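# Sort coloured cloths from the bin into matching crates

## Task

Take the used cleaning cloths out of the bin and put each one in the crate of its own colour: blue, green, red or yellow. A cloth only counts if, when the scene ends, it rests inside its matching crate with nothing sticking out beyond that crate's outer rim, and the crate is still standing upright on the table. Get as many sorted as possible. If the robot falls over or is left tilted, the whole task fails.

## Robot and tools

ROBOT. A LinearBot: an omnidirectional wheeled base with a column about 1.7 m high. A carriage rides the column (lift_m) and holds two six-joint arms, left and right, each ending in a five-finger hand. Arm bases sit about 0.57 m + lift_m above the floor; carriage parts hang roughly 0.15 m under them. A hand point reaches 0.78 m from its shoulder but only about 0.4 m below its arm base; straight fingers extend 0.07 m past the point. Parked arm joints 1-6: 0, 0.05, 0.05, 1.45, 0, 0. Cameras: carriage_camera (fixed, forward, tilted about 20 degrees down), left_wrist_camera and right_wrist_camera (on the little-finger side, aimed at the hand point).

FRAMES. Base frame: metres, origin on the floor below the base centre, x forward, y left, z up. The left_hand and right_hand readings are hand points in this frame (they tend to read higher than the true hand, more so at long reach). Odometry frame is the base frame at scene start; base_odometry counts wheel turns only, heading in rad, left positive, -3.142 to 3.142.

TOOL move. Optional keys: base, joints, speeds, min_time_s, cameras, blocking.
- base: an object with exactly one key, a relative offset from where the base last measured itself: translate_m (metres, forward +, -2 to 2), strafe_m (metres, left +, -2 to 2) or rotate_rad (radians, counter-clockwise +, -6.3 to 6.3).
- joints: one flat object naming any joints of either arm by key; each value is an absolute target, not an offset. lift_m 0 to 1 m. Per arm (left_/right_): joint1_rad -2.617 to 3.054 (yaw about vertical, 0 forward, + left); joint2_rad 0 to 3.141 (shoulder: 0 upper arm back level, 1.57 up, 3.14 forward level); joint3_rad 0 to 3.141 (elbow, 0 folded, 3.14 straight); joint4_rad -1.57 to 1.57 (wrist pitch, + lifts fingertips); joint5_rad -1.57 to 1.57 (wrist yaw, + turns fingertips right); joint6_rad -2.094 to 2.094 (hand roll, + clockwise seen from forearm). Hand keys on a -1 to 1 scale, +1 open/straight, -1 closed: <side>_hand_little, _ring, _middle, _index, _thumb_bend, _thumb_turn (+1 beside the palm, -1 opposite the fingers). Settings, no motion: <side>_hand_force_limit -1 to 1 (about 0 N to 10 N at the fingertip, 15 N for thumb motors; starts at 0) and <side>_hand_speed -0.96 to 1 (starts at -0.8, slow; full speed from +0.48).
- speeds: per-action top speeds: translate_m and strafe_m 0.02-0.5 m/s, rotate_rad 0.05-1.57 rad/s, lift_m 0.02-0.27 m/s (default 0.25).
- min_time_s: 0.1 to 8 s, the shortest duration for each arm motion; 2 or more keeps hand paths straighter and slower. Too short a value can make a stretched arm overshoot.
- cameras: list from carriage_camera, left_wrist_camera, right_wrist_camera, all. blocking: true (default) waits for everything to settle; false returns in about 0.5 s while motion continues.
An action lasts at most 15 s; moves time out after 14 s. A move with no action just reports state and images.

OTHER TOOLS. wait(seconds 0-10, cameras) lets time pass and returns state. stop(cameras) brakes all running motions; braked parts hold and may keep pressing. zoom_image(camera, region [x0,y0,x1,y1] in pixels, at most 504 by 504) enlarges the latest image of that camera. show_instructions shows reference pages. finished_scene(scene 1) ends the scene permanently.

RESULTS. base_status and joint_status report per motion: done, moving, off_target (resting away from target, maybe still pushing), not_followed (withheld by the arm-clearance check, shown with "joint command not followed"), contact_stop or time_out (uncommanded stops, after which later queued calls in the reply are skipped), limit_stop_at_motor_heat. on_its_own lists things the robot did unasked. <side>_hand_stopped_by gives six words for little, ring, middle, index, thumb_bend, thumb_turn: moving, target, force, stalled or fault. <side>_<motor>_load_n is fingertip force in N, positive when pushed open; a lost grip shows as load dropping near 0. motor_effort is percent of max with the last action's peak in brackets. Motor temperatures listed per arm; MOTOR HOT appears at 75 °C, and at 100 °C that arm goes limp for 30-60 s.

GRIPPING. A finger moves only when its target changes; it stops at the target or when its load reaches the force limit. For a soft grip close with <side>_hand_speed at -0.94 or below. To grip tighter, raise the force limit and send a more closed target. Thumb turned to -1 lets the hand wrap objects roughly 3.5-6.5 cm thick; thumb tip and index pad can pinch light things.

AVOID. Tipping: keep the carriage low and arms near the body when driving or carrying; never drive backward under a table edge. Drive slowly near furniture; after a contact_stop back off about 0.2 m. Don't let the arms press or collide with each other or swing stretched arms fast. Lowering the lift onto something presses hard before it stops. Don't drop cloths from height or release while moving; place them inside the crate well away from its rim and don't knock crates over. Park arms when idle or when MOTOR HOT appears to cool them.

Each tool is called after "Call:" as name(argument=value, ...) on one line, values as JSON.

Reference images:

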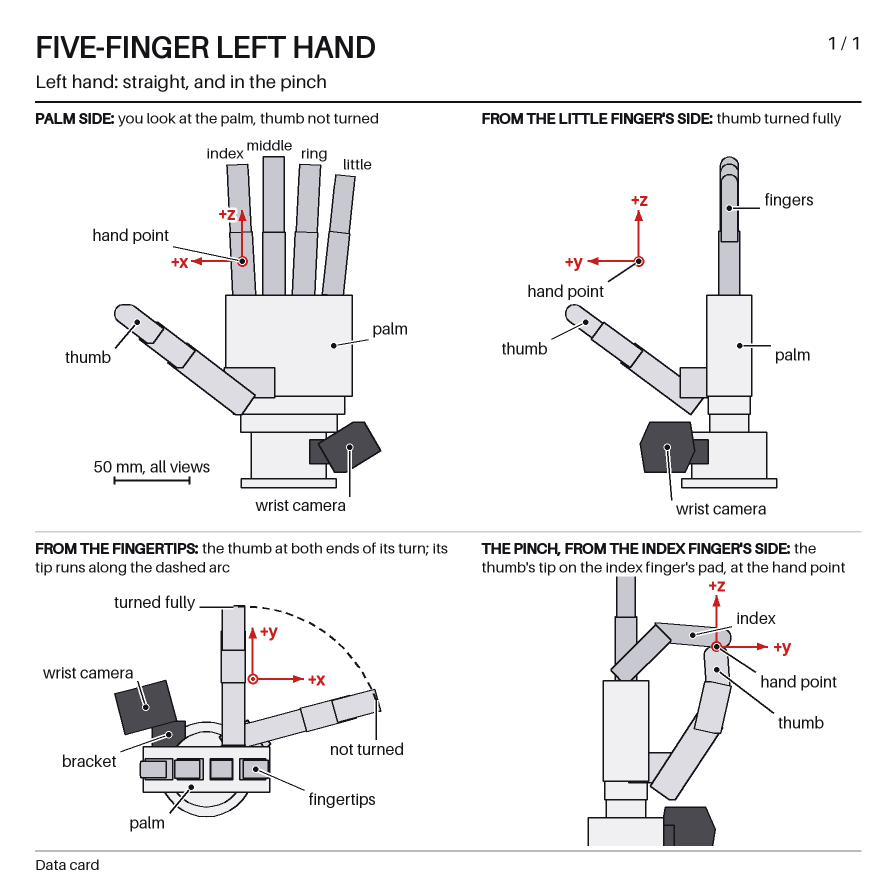

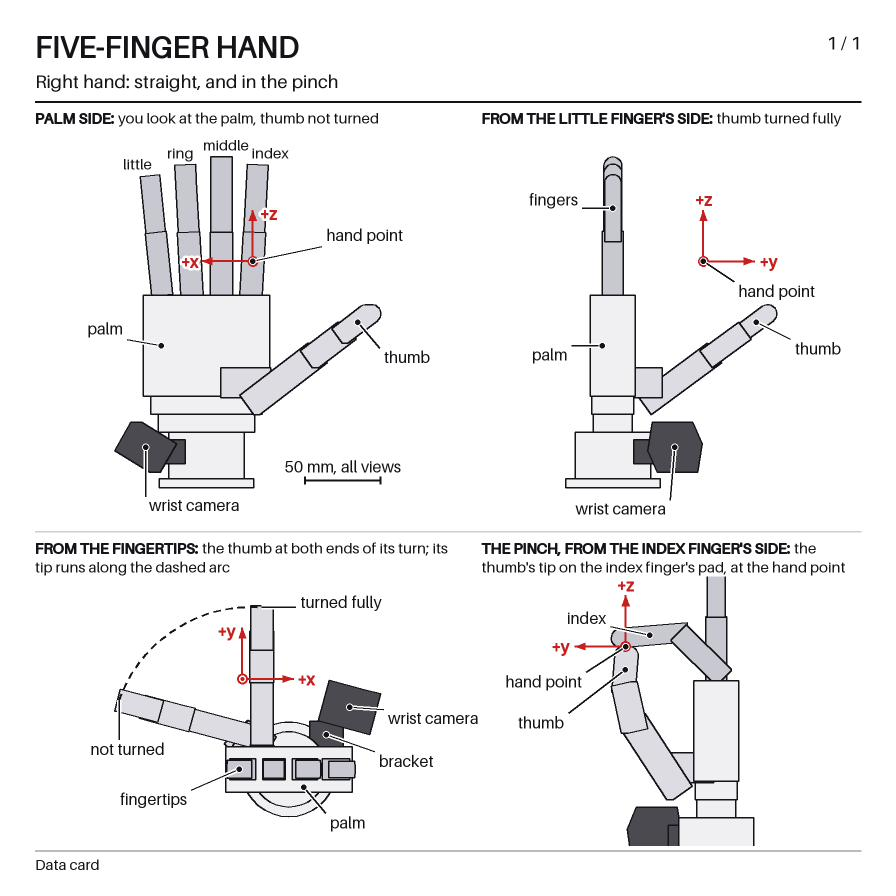

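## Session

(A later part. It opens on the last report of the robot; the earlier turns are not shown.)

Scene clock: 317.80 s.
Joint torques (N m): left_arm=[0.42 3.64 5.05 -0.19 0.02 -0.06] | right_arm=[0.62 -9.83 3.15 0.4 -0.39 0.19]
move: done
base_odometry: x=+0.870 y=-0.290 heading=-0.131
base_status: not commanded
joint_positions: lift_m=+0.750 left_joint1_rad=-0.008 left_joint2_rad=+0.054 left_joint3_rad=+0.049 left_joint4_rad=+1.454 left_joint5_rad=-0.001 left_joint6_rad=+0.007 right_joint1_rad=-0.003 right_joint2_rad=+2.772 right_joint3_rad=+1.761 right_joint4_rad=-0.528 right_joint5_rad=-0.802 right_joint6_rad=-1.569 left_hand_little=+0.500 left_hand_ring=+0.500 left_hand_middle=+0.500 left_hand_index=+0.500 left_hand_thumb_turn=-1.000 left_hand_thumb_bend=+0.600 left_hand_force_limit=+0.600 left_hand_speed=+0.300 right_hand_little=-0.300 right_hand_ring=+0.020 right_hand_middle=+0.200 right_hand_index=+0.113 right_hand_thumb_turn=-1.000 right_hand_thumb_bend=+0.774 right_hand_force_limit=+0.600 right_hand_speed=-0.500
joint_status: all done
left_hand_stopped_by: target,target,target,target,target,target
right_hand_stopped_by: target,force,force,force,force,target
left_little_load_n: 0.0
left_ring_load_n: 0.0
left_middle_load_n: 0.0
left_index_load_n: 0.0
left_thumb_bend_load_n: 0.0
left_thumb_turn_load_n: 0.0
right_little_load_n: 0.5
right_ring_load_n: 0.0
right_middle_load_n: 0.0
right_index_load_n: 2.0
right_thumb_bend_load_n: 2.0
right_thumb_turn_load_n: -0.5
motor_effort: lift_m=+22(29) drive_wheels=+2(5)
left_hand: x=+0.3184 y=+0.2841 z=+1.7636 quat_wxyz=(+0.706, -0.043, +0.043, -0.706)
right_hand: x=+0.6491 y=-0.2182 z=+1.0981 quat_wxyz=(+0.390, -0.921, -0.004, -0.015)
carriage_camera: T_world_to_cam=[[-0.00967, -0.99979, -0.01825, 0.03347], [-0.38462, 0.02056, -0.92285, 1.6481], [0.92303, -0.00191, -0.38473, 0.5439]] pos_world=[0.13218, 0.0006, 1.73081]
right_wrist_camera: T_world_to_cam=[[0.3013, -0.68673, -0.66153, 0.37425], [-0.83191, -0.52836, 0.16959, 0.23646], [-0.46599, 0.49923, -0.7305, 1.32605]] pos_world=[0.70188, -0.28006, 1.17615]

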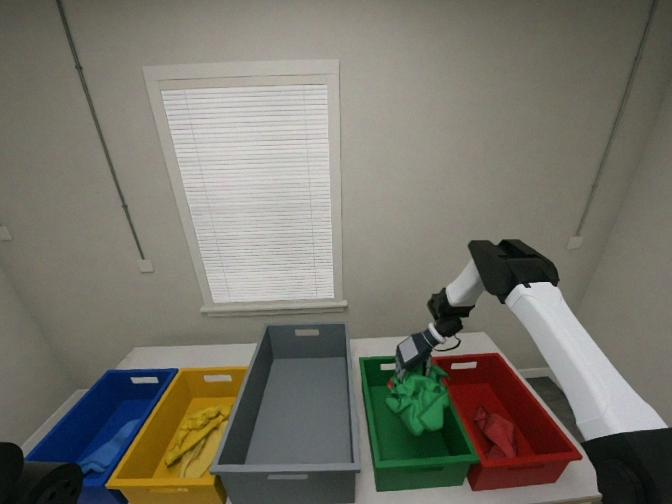

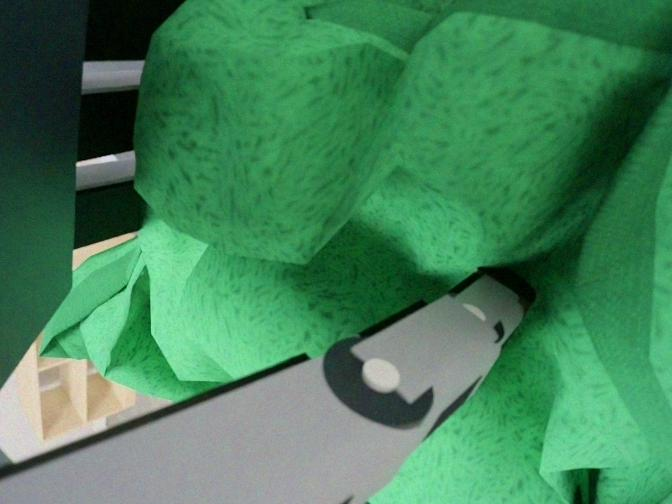

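Call:
move(joints={"lift_m": 0.95}, cameras=["carriage_camera"])

Call:
move(base={"strafe_m": 0.33}, speeds={"strafe_m": 0.2})

Call:
move(base={"translate_m": 0.1}, speeds={"translate_m": 0.2}, cameras=["carriage_camera", "right_wrist_camera"])

Call:
zoom_image(camera="carriage_camera", region=[340, 320, 560, 504])

Scene clock: 321.13 s.
Joint torques (N m): left_arm=[0.42 3.66 5.07 -0.19 0.02 -0.06] | right_arm=[0.65 -9.85 3.19 0.39 -0.47 0.2]
move: done
base_odometry: x=+0.870 y=-0.290 heading=-0.131
base_status: not commanded
joint_positions: lift_m=+0.950 left_joint1_rad=-0.008 left_joint2_rad=+0.054 left_joint3_rad=+0.049 left_joint4_rad=+1.454 left_joint5_rad=-0.001 left_joint6_rad=+0.007 right_joint1_rad=-0.003 right_joint2_rad=+2.773 right_joint3_rad=+1.759 right_joint4_rad=-0.527 right_joint5_rad=-0.800 right_joint6_rad=-1.569 left_hand_little=+0.500 left_hand_ring=+0.500 left_hand_middle=+0.500 left_hand_index=+0.500 left_hand_thumb_turn=-1.000 left_hand_thumb_bend=+0.600 left_hand_force_limit=+0.600 left_hand_speed=+0.300 right_hand_little=-0.300 right_hand_ring=+0.020 right_hand_middle=+0.200 right_hand_index=+0.113 right_hand_thumb_turn=-1.000 right_hand_thumb_bend=+0.774 right_hand_force_limit=+0.600 right_hand_speed=-0.500
joint_status: all done
left_hand_stopped_by: target,target,target,target,target,target
right_hand_stopped_by: target,force,force,force,force,target
left_little_load_n: 0.0
left_ring_load_n: 0.0
left_middle_load_n: 0.0
left_index_load_n: 0.0
left_thumb_bend_load_n: 0.0
left_thumb_turn_load_n: 0.0
right_little_load_n: 0.0
right_ring_load_n: 0.5
right_middle_load_n: 0.0
right_index_load_n: 2.0
right_thumb_bend_load_n: 2.0
right_thumb_turn_load_n: -0.5
motor_effort: lift_m=+23(30) drive_wheels=+1(4)
left_hand: x=+0.3184 y=+0.2841 z=+1.9636 quat_wxyz=(+0.706, -0.043, +0.043, -0.706)
right_hand: x=+0.6480 y=-0.2187 z=+1.2970 quat_wxyz=(+0.389, -0.921, -0.004, -0.014)
carriage_camera: T_world_to_cam=[[-0.00967, -0.99979, -0.01825, 0.03712], [-0.38462, 0.02056, -0.92285, 1.83267], [0.92303, -0.00191, -0.38473, 0.62084]] pos_world=[0.13218, 0.0006, 1.93081]

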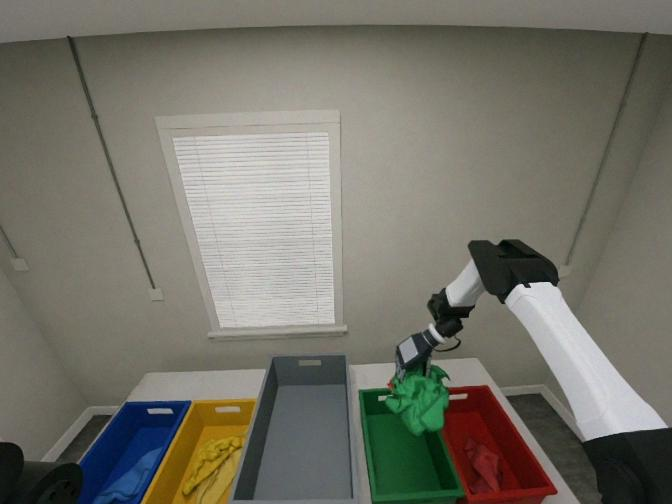

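Scene clock: 323.87 s.
Joint torques (N m): left_arm=[0.47 3.64 5.04 -0.21 0.01 -0.06] | right_arm=[0.61 -9.84 3.32 0.39 -0.44 0.19]
Motor temperatures (°C): left_arm=[28 45 43 42 27 28] | right_arm=[29 44 40 37 27 27]
move: done
base_odometry: x=+0.914 y=+0.038 heading=-0.131
base_status: done
joint_positions: lift_m=+0.950 left_joint1_rad=-0.008 left_joint2_rad=+0.054 left_joint3_rad=+0.049 left_joint4_rad=+1.454 left_joint5_rad=-0.001 left_joint6_rad=+0.007 right_joint1_rad=+0.000 right_joint2_rad=+2.773 right_joint3_rad=+1.759 right_joint4_rad=-0.526 right_joint5_rad=-0.800 right_joint6_rad=-1.569 left_hand_little=+0.500 left_hand_ring=+0.500 left_hand_middle=+0.500 left_hand_index=+0.500 left_hand_thumb_turn=-1.000 left_hand_thumb_bend=+0.600 left_hand_force_limit=+0.600 left_hand_speed=+0.300 right_hand_little=-0.300 right_hand_ring=+0.020 right_hand_middle=+0.200 right_hand_index=+0.113 right_hand_thumb_turn=-1.000 right_hand_thumb_bend=+0.774 right_hand_force_limit=+0.600 right_hand_speed=-0.500
joint_status: not commanded
left_hand_stopped_by: target,target,target,target,target,target
right_hand_stopped_by: target,force,force,force,force,target
left_little_load_n: 0.0
left_ring_load_n: 0.0
left_middle_load_n: 0.0
left_index_load_n: 0.0
left_thumb_bend_load_n: 0.0
left_thumb_turn_load_n: 0.0
right_little_load_n: 0.0
right_ring_load_n: 0.0
right_middle_load_n: 0.0
right_index_load_n: 2.0
right_thumb_bend_load_n: 2.0
right_thumb_turn_load_n: -0.5
motor_effort: lift_m=+23(26) drive_wheels=-2(9)
left_hand: x=+0.3185 y=+0.2841 z=+1.9636 quat_wxyz=(+0.706, -0.043, +0.043, -0.706)
right_hand: x=+0.6478 y=-0.2174 z=+1.2970 quat_wxyz=(+0.389, -0.921, -0.005, -0.013)
pictures: none

Scene clock: 325.53 s.
Joint torques (N m): left_arm=[0.4 3.64 5 -0.15 0.01 -0.06] | right_arm=[0.4 -9.94 3.26 0.4 -0.44 0.19]
move: done
base_odometry: x=+1.013 y=+0.025 heading=-0.131
base_status: done
joint_positions: lift_m=+0.950 left_joint1_rad=-0.008 left_joint2_rad=+0.054 left_joint3_rad=+0.049 left_joint4_rad=+1.452 left_joint5_rad=-0.001 left_joint6_rad=+0.007 right_joint1_rad=+0.000 right_joint2_rad=+2.773 right_joint3_rad=+1.759 right_joint4_rad=-0.527 right_joint5_rad=-0.800 right_joint6_rad=-1.569 left_hand_little=+0.500 left_hand_ring=+0.500 left_hand_middle=+0.500 left_hand_index=+0.500 left_hand_thumb_turn=-1.000 left_hand_thumb_bend=+0.600 left_hand_force_limit=+0.600 left_hand_speed=+0.300 right_hand_little=-0.300 right_hand_ring=+0.020 right_hand_middle=+0.200 right_hand_index=+0.113 right_hand_thumb_turn=-1.000 right_hand_thumb_bend=+0.774 right_hand_force_limit=+0.600 right_hand_speed=-0.500
joint_status: not commanded
left_hand_stopped_by: target,target,target,target,target,target
right_hand_stopped_by: target,force,force,force,force,target
left_little_load_n: 0.0
left_ring_load_n: 0.0
left_middle_load_n: 0.0
left_index_load_n: -0.5
left_thumb_bend_load_n: 0.0
left_thumb_turn_load_n: 0.0
right_little_load_n: 0.0
right_ring_load_n: 0.0
right_middle_load_n: 0.0
right_index_load_n: 2.0
right_thumb_bend_load_n: 2.0
right_thumb_turn_load_n: -0.5
motor_effort: lift_m=+22(25) drive_wheels=+2(12)
left_hand: x=+0.3191 y=+0.2840 z=+1.9634 quat_wxyz=(+0.706, -0.044, +0.044, -0.706)
right_hand: x=+0.6477 y=-0.2174 z=+1.2970 quat_wxyz=(+0.389, -0.921, -0.005, -0.013)
carriage_camera: T_world_to_cam=[[-0.00967, -0.99979, -0.01825, 0.03712], [-0.38462, 0.02056, -0.92285, 1.83267], [0.92303, -0.00191, -0.38473, 0.62084]] pos_world=[0.13218, 0.0006, 1.93081]
right_wrist_camera: T_world_to_cam=[[0.30179, -0.6874, -0.66061, 0.50522], [-0.82994, -0.53042, 0.17278, 0.19615], [-0.46918, 0.49612, -0.73058, 1.47184]] pos_world=[0.70087, -0.27887, 1.37516]

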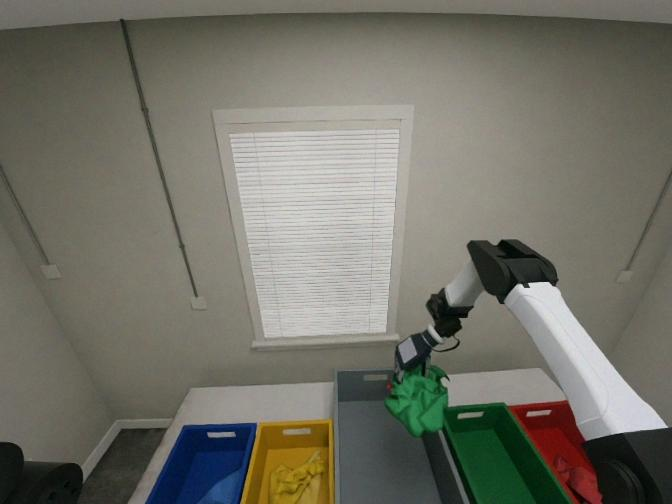

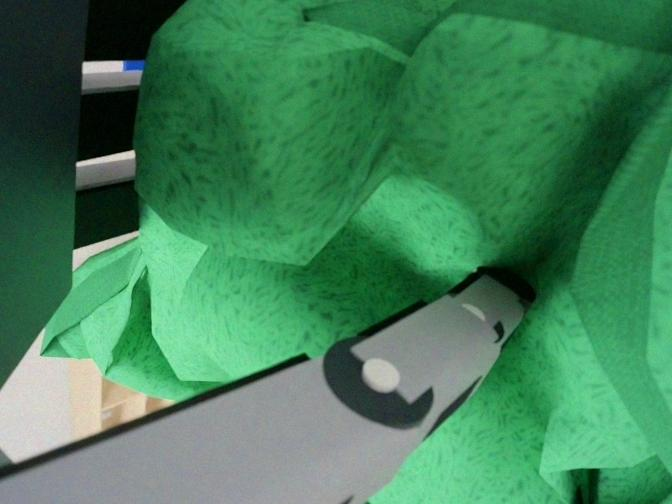

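Scaled by 2.291 from the camera's image (finer frame: 960x720).

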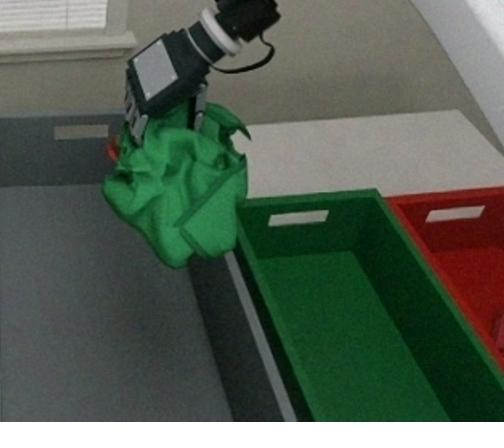

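Call:
move(joints={"lift_m": 0.6}, cameras=["carriage_camera", "right_wrist_camera"])

Call:
zoom_image(camera="carriage_camera", region=[300, 280, 520, 464])

Scene clock: 328.00 s.
Joint torques (N m): left_arm=[0.4 3.67 5.09 -0.2 0.01 -0.07] | right_arm=[0.4 -9.83 3.3 0.4 -0.43 0.19]
move: done
base_odometry: x=+1.013 y=+0.025 heading=-0.131
base_status: not commanded
joint_positions: lift_m=+0.600 left_joint1_rad=-0.008 left_joint2_rad=+0.054 left_joint3_rad=+0.049 left_joint4_rad=+1.453 left_joint5_rad=-0.001 left_joint6_rad=+0.007 right_joint1_rad=+0.000 right_joint2_rad=+2.774 right_joint3_rad=+1.759 right_joint4_rad=-0.527 right_joint5_rad=-0.798 right_joint6_rad=-1.569 left_hand_little=+0.500 left_hand_ring=+0.500 left_hand_middle=+0.500 left_hand_index=+0.500 left_hand_thumb_turn=-1.000 left_hand_thumb_bend=+0.600 left_hand_force_limit=+0.600 left_hand_speed=+0.300 right_hand_little=-0.300 right_hand_ring=+0.020 right_hand_middle=+0.200 right_hand_index=+0.113 right_hand_thumb_turn=-1.000 right_hand_thumb_bend=+0.774 right_hand_force_limit=+0.600 right_hand_speed=-0.500
joint_status: all done
left_hand_stopped_by: target,target,target,target,target,target
right_hand_stopped_by: target,force,force,force,force,target
left_little_load_n: 0.0
left_ring_load_n: 0.0
left_middle_load_n: 0.0
left_index_load_n: 0.0
left_thumb_bend_load_n: 0.0
left_thumb_turn_load_n: 0.0
right_little_load_n: 0.0
right_ring_load_n: 0.0
right_middle_load_n: 0.0
right_index_load_n: 2.0
right_thumb_bend_load_n: 2.5
right_thumb_turn_load_n: 0.0
motor_effort: lift_m=+19(20) drive_wheels=-4(5)
left_hand: x=+0.3188 y=+0.2840 z=+1.6139 quat_wxyz=(+0.706, -0.043, +0.043, -0.706)
right_hand: x=+0.6475 y=-0.2176 z=+0.9471 quat_wxyz=(+0.389, -0.921, -0.005, -0.013)
carriage_camera: T_world_to_cam=[[-0.00967, -0.99979, -0.01825, 0.03074], [-0.38462, 0.02056, -0.92285, 1.51023], [0.92303, -0.00191, -0.38473, 0.48642]] pos_world=[0.13218, 0.0006, 1.58141]
right_wrist_camera: T_world_to_cam=[[0.30126, -0.68838, -0.65983, 0.27337], [-0.82983, -0.53013, 0.17419, 0.25495], [-0.4697, 0.49507, -0.73094, 1.21663]] pos_world=[0.70067, -0.27898, 1.02526]

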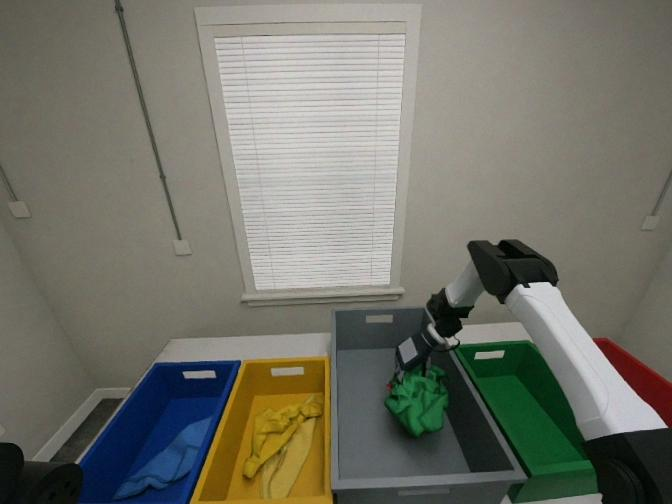

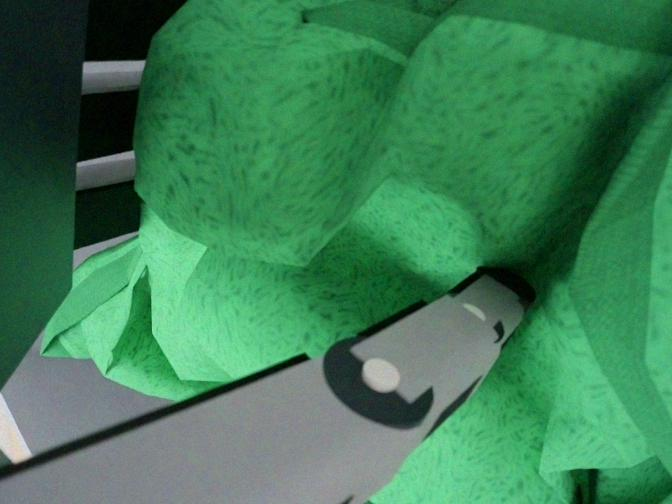

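Scaled by 2.291 from the camera's image (finer frame: 960x720).

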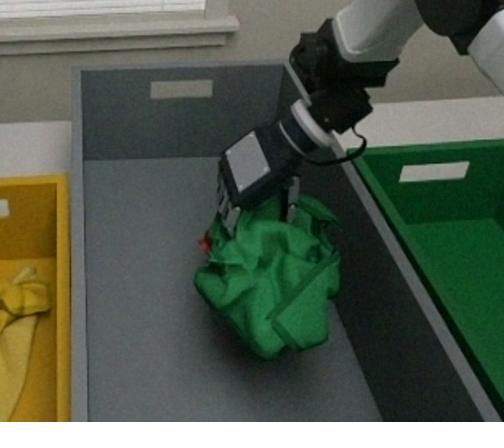

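Call:
move(joints={"lift_m": 0.53}, speeds={"lift_m": 0.15})

Call:
move(base={"translate_m": -0.1}, joints={"lift_m": 0.47}, speeds={"lift_m": 0.06, "translate_m": 0.1}, cameras=["carriage_camera", "right_wrist_camera"])

Call:
zoom_image(camera="carriage_camera", region=[300, 280, 520, 464])

Scene clock: 329.80 s.
Joint torques (N m): left_arm=[0.4 3.63 5.09 -0.19 0.01 -0.07] | right_arm=[0.58 -10.04 3.41 0.42 -0.42 0.17]
move: done
base_odometry: x=+1.013 y=+0.025 heading=-0.131
base_status: not commanded
joint_positions: lift_m=+0.530 left_joint1_rad=-0.008 left_joint2_rad=+0.054 left_joint3_rad=+0.048 left_joint4_rad=+1.454 left_joint5_rad=-0.001 left_joint6_rad=+0.007 right_joint1_rad=+0.000 right_joint2_rad=+2.774 right_joint3_rad=+1.759 right_joint4_rad=-0.529 right_joint5_rad=-0.802 right_joint6_rad=-1.569 left_hand_little=+0.500 left_hand_ring=+0.500 left_hand_middle=+0.500 left_hand_index=+0.500 left_hand_thumb_turn=-1.000 left_hand_thumb_bend=+0.600 left_hand_force_limit=+0.600 left_hand_speed=+0.300 right_hand_little=-0.300 right_hand_ring=+0.020 right_hand_middle=+0.200 right_hand_index=+0.113 right_hand_thumb_turn=-1.000 right_hand_thumb_bend=+0.773 right_hand_force_limit=+0.600 right_hand_speed=-0.500
joint_status: all done
left_hand_stopped_by: target,target,target,target,target,target
right_hand_stopped_by: target,force,force,force,force,target
left_little_load_n: 0.0
left_ring_load_n: 0.0
left_middle_load_n: 0.0
left_index_load_n: 0.0
left_thumb_bend_load_n: 0.0
left_thumb_turn_load_n: 0.0
right_little_load_n: 0.0
right_ring_load_n: 0.0
right_middle_load_n: 0.0
right_index_load_n: 0.5
right_thumb_bend_load_n: 1.0
right_thumb_turn_load_n: 0.0
motor_effort: lift_m=+16(19) drive_wheels=-3(5)
left_hand: x=+0.3188 y=+0.2840 z=+1.5438 quat_wxyz=(+0.706, -0.043, +0.043, -0.706)
right_hand: x=+0.6469 y=-0.2170 z=+0.8775 quat_wxyz=(+0.390, -0.921, -0.005, -0.012)
pictures: none

Scene clock: 331.50 s.
Joint torques (N m): left_arm=[0.4 3.67 5.19 -0.15 0.01 -0.06] | right_arm=[0.4 -9.87 3.29 0.4 -0.38 0.2]
move: done
base_odometry: x=+0.914 y=+0.038 heading=-0.131
base_status: done
joint_positions: lift_m=+0.470 left_joint1_rad=-0.008 left_joint2_rad=+0.054 left_joint3_rad=+0.048 left_joint4_rad=+1.452 left_joint5_rad=-0.001 left_joint6_rad=+0.007 right_joint1_rad=+0.000 right_joint2_rad=+2.774 right_joint3_rad=+1.759 right_joint4_rad=-0.522 right_joint5_rad=-0.807 right_joint6_rad=-1.569 left_hand_little=+0.500 left_hand_ring=+0.500 left_hand_middle=+0.500 left_hand_index=+0.500 left_hand_thumb_turn=-1.000 left_hand_thumb_bend=+0.600 left_hand_force_limit=+0.600 left_hand_speed=+0.300 right_hand_little=-0.300 right_hand_ring=+0.020 right_hand_middle=+0.200 right_hand_index=+0.113 right_hand_thumb_turn=-1.000 right_hand_thumb_bend=+0.773 right_hand_force_limit=+0.600 right_hand_speed=-0.500
joint_status: all done
left_hand_stopped_by: target,target,target,target,target,target
right_hand_stopped_by: target,force,force,force,force,target
left_little_load_n: 0.0
left_ring_load_n: 0.0
left_middle_load_n: 0.0
left_index_load_n: 0.0
left_thumb_bend_load_n: 0.0
left_thumb_turn_load_n: 0.0
right_little_load_n: -0.5
right_ring_load_n: 0.0
right_middle_load_n: 0.5
right_index_load_n: 0.0
right_thumb_bend_load_n: 0.0
right_thumb_turn_load_n: 0.0
motor_effort: lift_m=+17(20) drive_wheels=-1(10)
left_hand: x=+0.3194 y=+0.2840 z=+1.4835 quat_wxyz=(+0.706, -0.044, +0.044, -0.706)
right_hand: x=+0.6488 y=-0.2162 z=+0.8179 quat_wxyz=(+0.393, -0.920, -0.006, -0.015)
carriage_camera: T_world_to_cam=[[-0.00967, -0.99979, -0.01825, 0.02837], [-0.38462, 0.02056, -0.92285, 1.39026], [0.92303, -0.00191, -0.38473, 0.4364]] pos_world=[0.13218, 0.0006, 1.45141]
right_wrist_camera: T_world_to_cam=[[0.30443, -0.68259, -0.66438, 0.19158], [-0.83074, -0.53151, 0.16541, 0.28677], [-0.46603, 0.50157, -0.72886, 1.1194]] pos_world=[0.70158, -0.27826, 0.89574]

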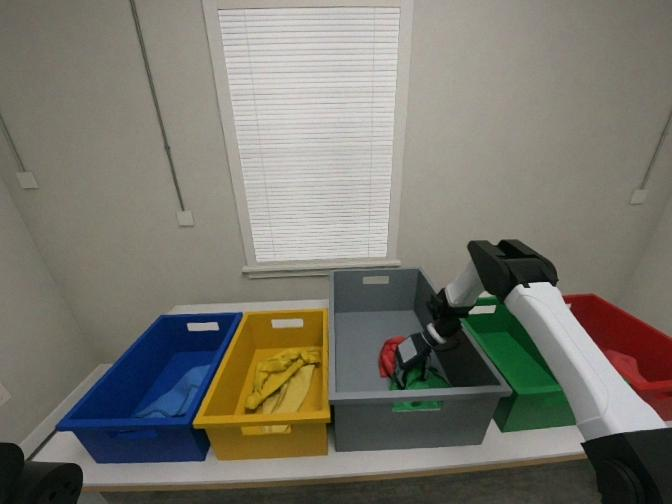

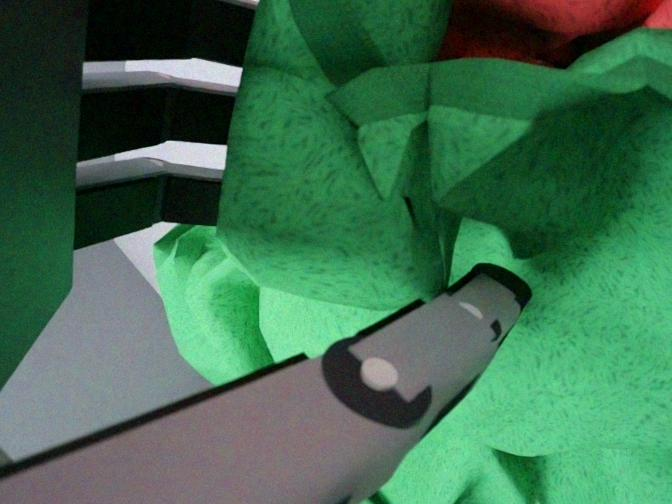

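Scaled by 2.291 from the camera's image (finer frame: 960x720).

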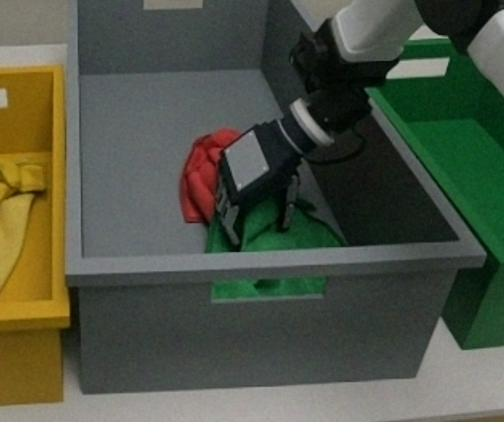

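Call:
move(joints={"lift_m": 0.62}, speeds={"lift_m": 0.1}, cameras=["carriage_camera", "right_wrist_camera"])

Call:
zoom_image(camera="carriage_camera", region=[300, 280, 520, 464])

Scene clock: 333.93 s.
Joint torques (N m): left_arm=[0.4 3.74 5.2 -0.16 0.01 -0.07] | right_arm=[0.46 -9.8 3.34 0.39 -0.39 0.19]
move: done
base_odometry: x=+0.914 y=+0.038 heading=-0.131
base_status: not commanded
joint_positions: lift_m=+0.620 left_joint1_rad=-0.008 left_joint2_rad=+0.054 left_joint3_rad=+0.048 left_joint4_rad=+1.453 left_joint5_rad=-0.001 left_joint6_rad=+0.007 right_joint1_rad=+0.000 right_joint2_rad=+2.774 right_joint3_rad=+1.759 right_joint4_rad=-0.527 right_joint5_rad=-0.806 right_joint6_rad=-1.569 left_hand_little=+0.500 left_hand_ring=+0.500 left_hand_middle=+0.500 left_hand_index=+0.500 left_hand_thumb_turn=-1.000 left_hand_thumb_bend=+0.600 left_hand_force_limit=+0.600 left_hand_speed=+0.300 right_hand_little=-0.300 right_hand_ring=+0.020 right_hand_middle=+0.200 right_hand_index=+0.113 right_hand_thumb_turn=-1.000 right_hand_thumb_bend=+0.773 right_hand_force_limit=+0.600 right_hand_speed=-0.500
joint_status: all done
left_hand_stopped_by: target,target,target,target,target,target
right_hand_stopped_by: target,force,force,force,force,target
left_little_load_n: 0.0
left_ring_load_n: 0.0
left_middle_load_n: 0.0
left_index_load_n: 0.0
left_thumb_bend_load_n: 0.0
left_thumb_turn_load_n: 0.0
right_little_load_n: 0.0
right_ring_load_n: 0.0
right_middle_load_n: 0.0
right_index_load_n: 0.0
right_thumb_bend_load_n: 0.0
right_thumb_turn_load_n: 0.0
motor_effort: lift_m=+22(29) drive_wheels=-4(5)
left_hand: x=+0.3192 y=+0.2840 z=+1.6331 quat_wxyz=(+0.706, -0.044, +0.044, -0.706)
right_hand: x=+0.6473 y=-0.2164 z=+0.9672 quat_wxyz=(+0.392, -0.920, -0.005, -0.013)
carriage_camera: T_world_to_cam=[[-0.00967, -0.99979, -0.01825, 0.0311], [-0.38462, 0.02056, -0.92285, 1.52823], [0.92303, -0.00191, -0.38473, 0.49392]] pos_world=[0.13218, 0.0006, 1.60091]
right_wrist_camera: T_world_to_cam=[[0.30069, -0.68339, -0.66526, 0.29414], [-0.82978, -0.53133, 0.17076, 0.25494], [-0.47017, 0.50067, -0.72683, 1.22823]] pos_world=[0.70057, -0.27846, 1.04486]

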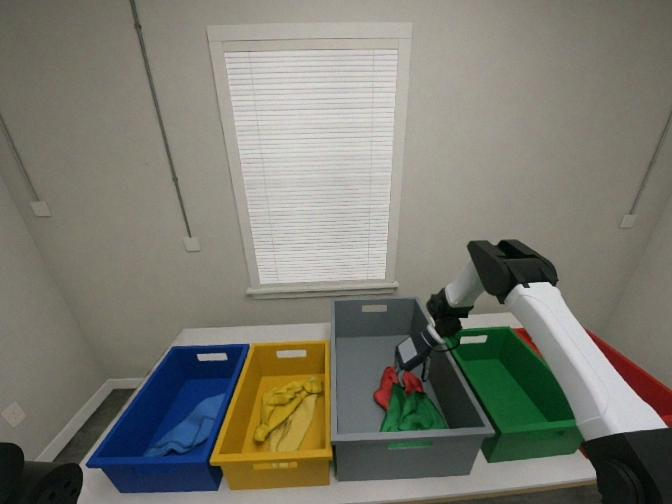

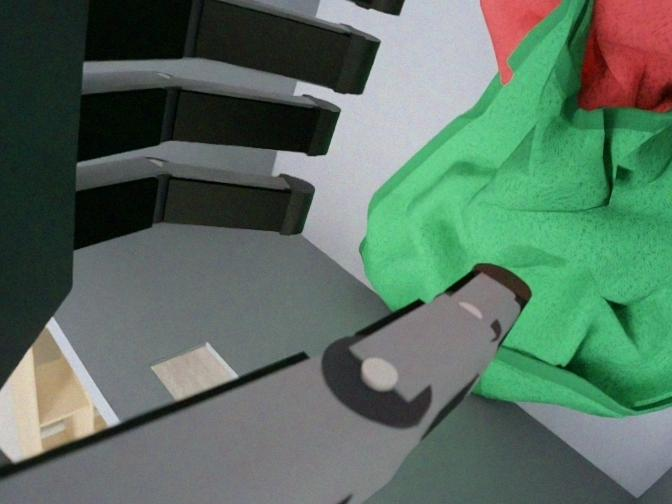

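Scaled by 2.291 from the camera's image (finer frame: 960x720).

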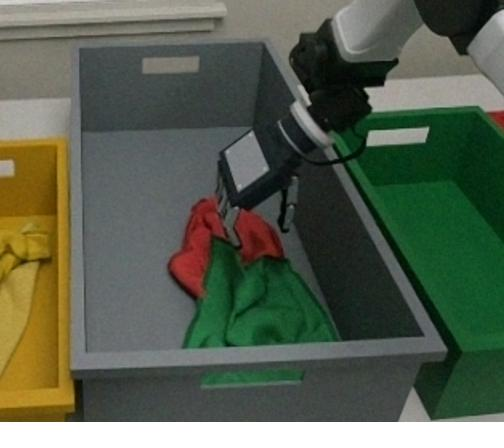

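Call:
move(joints={"lift_m": 0.85, "right_hand_little": 0.6, "right_hand_ring": 0.6, "right_hand_middle": 0.6, "right_hand_index": 0.6, "right_hand_thumb_bend": 1.0, "right_hand_speed": 0.2}, cameras=["carriage_camera", "right_wrist_camera"])

Call:
zoom_image(camera="carriage_camera", region=[300, 320, 500, 504])

Scene clock: 335.87 s.
Joint torques (N m): left_arm=[0.39 3.73 5.18 -0.18 0.01 -0.06] | right_arm=[0.42 -9.95 3.21 0.42 -0.4 0.19]
move: done
base_odometry: x=+0.914 y=+0.038 heading=-0.131
base_status: not commanded
joint_positions: lift_m=+0.850 left_joint1_rad=-0.008 left_joint2_rad=+0.054 left_joint3_rad=+0.048 left_joint4_rad=+1.453 left_joint5_rad=-0.001 left_joint6_rad=+0.007 right_joint1_rad=+0.000 right_joint2_rad=+2.774 right_joint3_rad=+1.759 right_joint4_rad=-0.529 right_joint5_rad=-0.805 right_joint6_rad=-1.569 left_hand_little=+0.500 left_hand_ring=+0.500 left_hand_middle=+0.500 left_hand_index=+0.500 left_hand_thumb_turn=-1.000 left_hand_thumb_bend=+0.600 left_hand_force_limit=+0.600 left_hand_speed=+0.300 right_hand_little=+0.600 right_hand_ring=+0.600 right_hand_middle=+0.600 right_hand_index=+0.600 right_hand_thumb_turn=-1.000 right_hand_thumb_bend=+1.000 right_hand_force_limit=+0.600 right_hand_speed=+0.200
joint_status: all done
left_hand_stopped_by: target,target,target,target,target,target
right_hand_stopped_by: target,target,target,target,target,target
left_little_load_n: 0.0
left_ring_load_n: 0.0
left_middle_load_n: 0.0
left_index_load_n: 0.0
left_thumb_bend_load_n: 0.0
left_thumb_turn_load_n: 0.0
right_little_load_n: 0.0
right_ring_load_n: 0.0
right_middle_load_n: 0.0
right_index_load_n: 0.0
right_thumb_bend_load_n: 0.0
right_thumb_turn_load_n: 0.0
motor_effort: lift_m=+20(28) drive_wheels=-2(4)
left_hand: x=+0.3192 y=+0.2840 z=+1.8630 quat_wxyz=(+0.706, -0.044, +0.044, -0.706)
right_hand: x=+0.6467 y=-0.2167 z=+1.1970 quat_wxyz=(+0.391, -0.920, -0.004, -0.012)
carriage_camera: T_world_to_cam=[[-0.00967, -0.99979, -0.01825, 0.03529], [-0.38462, 0.02056, -0.92285, 1.74039], [0.92303, -0.00191, -0.38473, 0.58237]] pos_world=[0.13218, 0.0006, 1.83081]
right_wrist_camera: T_world_to_cam=[[0.29915, -0.68435, -0.66496, 0.44751], [-0.82937, -0.53109, 0.17347, 0.21164], [-0.47186, 0.4996, -0.72646, 1.39554]] pos_world=[0.70017, -0.27857, 1.27466]

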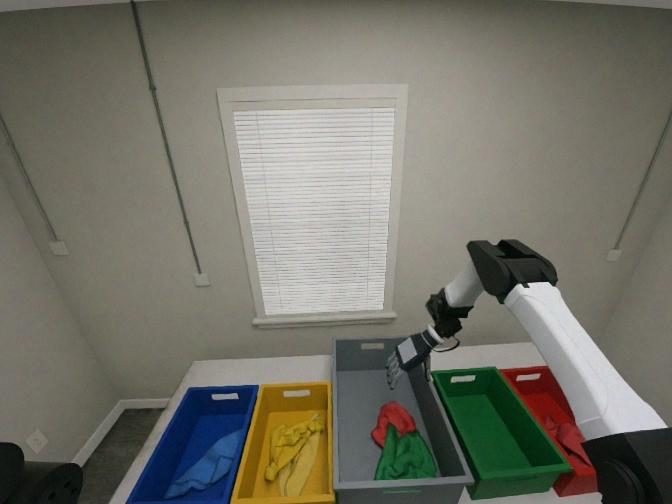

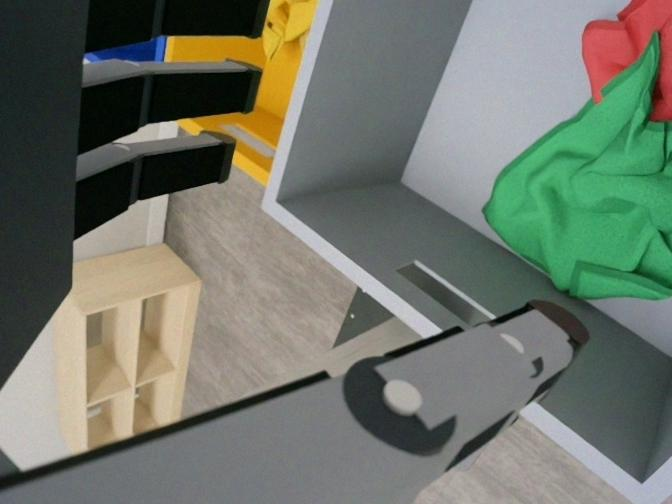

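Scaled by 2.520 from the camera's image (finer frame: 960x720).

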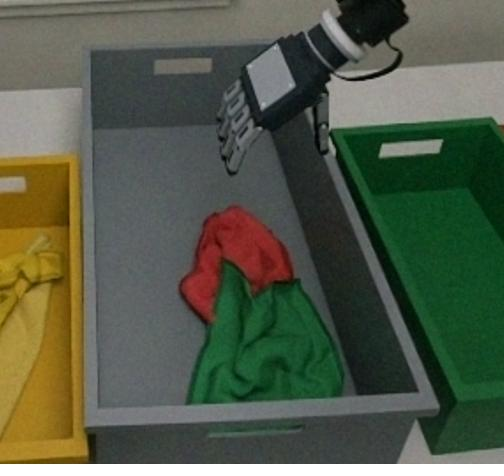

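Call:
move(base={"translate_m": -0.055}, speeds={"translate_m": 0.15})

Call:
move(joints={"lift_m": 0.5, "right_hand_little": 0.7, "right_hand_ring": 0.7, "right_hand_middle": 0.7, "right_hand_index": 0.7}, cameras=["carriage_camera", "right_wrist_camera"])

Call:
zoom_image(camera="carriage_camera", region=[300, 280, 520, 464])

Scene clock: 338.40 s.
Joint torques (N m): left_arm=[0.39 3.71 5.22 -0.19 0.01 -0.07] | right_arm=[0.4 -10.04 3.44 0.44 -0.4 0.19]
move: done
base_odometry: x=+0.860 y=+0.045 heading=-0.131
base_status: done
joint_positions: lift_m=+0.850 left_joint1_rad=-0.008 left_joint2_rad=+0.054 left_joint3_rad=+0.048 left_joint4_rad=+1.453 left_joint5_rad=-0.001 left_joint6_rad=+0.007 right_joint1_rad=+0.000 right_joint2_rad=+2.774 right_joint3_rad=+1.759 right_joint4_rad=-0.528 right_joint5_rad=-0.805 right_joint6_rad=-1.569 left_hand_little=+0.500 left_hand_ring=+0.500 left_hand_middle=+0.500 left_hand_index=+0.500 left_hand_thumb_turn=-1.000 left_hand_thumb_bend=+0.600 left_hand_force_limit=+0.600 left_hand_speed=+0.300 right_hand_little=+0.600 right_hand_ring=+0.600 right_hand_middle=+0.600 right_hand_index=+0.600 right_hand_thumb_turn=-1.000 right_hand_thumb_bend=+1.000 right_hand_force_limit=+0.600 right_hand_speed=+0.200
joint_status: not commanded
left_hand_stopped_by: target,target,target,target,target,target
right_hand_stopped_by: target,target,target,target,target,target
left_little_load_n: 0.0
left_ring_load_n: 0.0
left_middle_load_n: 0.0
left_index_load_n: 0.0
left_thumb_bend_load_n: 0.0
left_thumb_turn_load_n: 0.0
right_little_load_n: 0.0
right_ring_load_n: 0.0
right_middle_load_n: -0.5
right_index_load_n: 0.0
right_thumb_bend_load_n: 0.0
right_thumb_turn_load_n: 0.0
motor_effort: lift_m=+21(24) drive_wheels=-2(6)
left_hand: x=+0.3191 y=+0.2840 z=+1.8630 quat_wxyz=(+0.706, -0.044, +0.044, -0.706)
right_hand: x=+0.6469 y=-0.2167 z=+1.1970 quat_wxyz=(+0.391, -0.920, -0.004, -0.012)
pictures: none

Scene clock: 340.33 s.
Joint torques (N m): left_arm=[0.39 3.7 5.11 -0.18 0.01 -0.06] | right_arm=[0.42 -10.02 3.26 0.38 -0.41 0.2]
move: done
base_odometry: x=+0.860 y=+0.045 heading=-0.131
base_status: not commanded
joint_positions: lift_m=+0.500 left_joint1_rad=-0.008 left_joint2_rad=+0.054 left_joint3_rad=+0.048 left_joint4_rad=+1.453 left_joint5_rad=-0.001 left_joint6_rad=+0.007 right_joint1_rad=+0.000 right_joint2_rad=+2.775 right_joint3_rad=+1.759 right_joint4_rad=-0.529 right_joint5_rad=-0.804 right_joint6_rad=-1.569 left_hand_little=+0.500 left_hand_ring=+0.500 left_hand_middle=+0.500 left_hand_index=+0.500 left_hand_thumb_turn=-1.000 left_hand_thumb_bend=+0.600 left_hand_force_limit=+0.600 left_hand_speed=+0.300 right_hand_little=+0.700 right_hand_ring=+0.700 right_hand_middle=+0.700 right_hand_index=+0.700 right_hand_thumb_turn=-1.000 right_hand_thumb_bend=+1.000 right_hand_force_limit=+0.600 right_hand_speed=+0.200
joint_status: all done
left_hand_stopped_by: target,target,target,target,target,target
right_hand_stopped_by: target,target,target,target,target,target
left_little_load_n: 0.0
left_ring_load_n: 0.0
left_middle_load_n: 0.0
left_index_load_n: 0.0
left_thumb_bend_load_n: 0.0
left_thumb_turn_load_n: 0.0
right_little_load_n: 0.0
right_ring_load_n: 0.0
right_middle_load_n: 0.0
right_index_load_n: 0.0
right_thumb_bend_load_n: 0.0
right_thumb_turn_load_n: 0.0
motor_effort: lift_m=+18(19) drive_wheels=-1(4)
left_hand: x=+0.3191 y=+0.2840 z=+1.5136 quat_wxyz=(+0.706, -0.044, +0.044, -0.706)
right_hand: x=+0.6467 y=-0.2168 z=+0.8474 quat_wxyz=(+0.391, -0.920, -0.004, -0.012)
carriage_camera: T_world_to_cam=[[-0.00967, -0.99979, -0.01825, 0.02892], [-0.38462, 0.02056, -0.92285, 1.41794], [0.92303, -0.00191, -0.38473, 0.44795]] pos_world=[0.13218, 0.0006, 1.48141]
right_wrist_camera: T_world_to_cam=[[0.29905, -0.68491, -0.66444, 0.2144], [-0.82942, -0.53086, 0.17392, 0.27192], [-0.47184, 0.49909, -0.72683, 1.14181]] pos_world=[0.70017, -0.27867, 0.92506]

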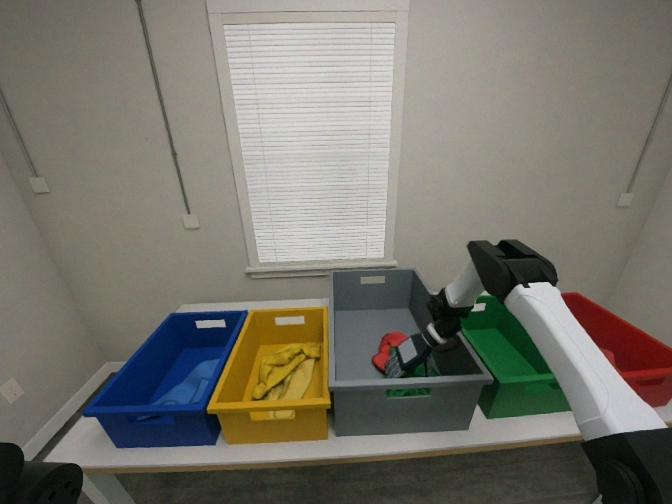

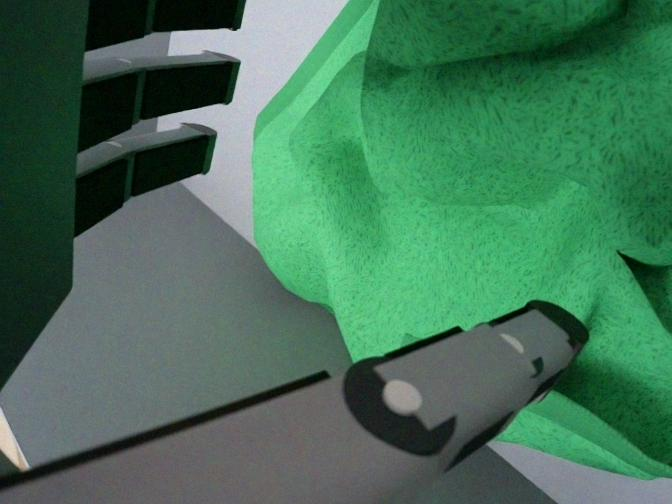

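Scaled by 2.291 from the camera's image (finer frame: 960x720).

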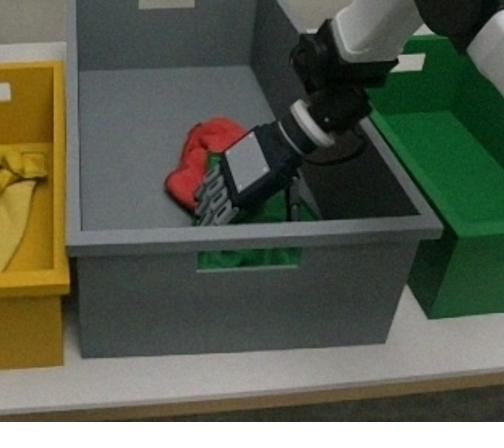

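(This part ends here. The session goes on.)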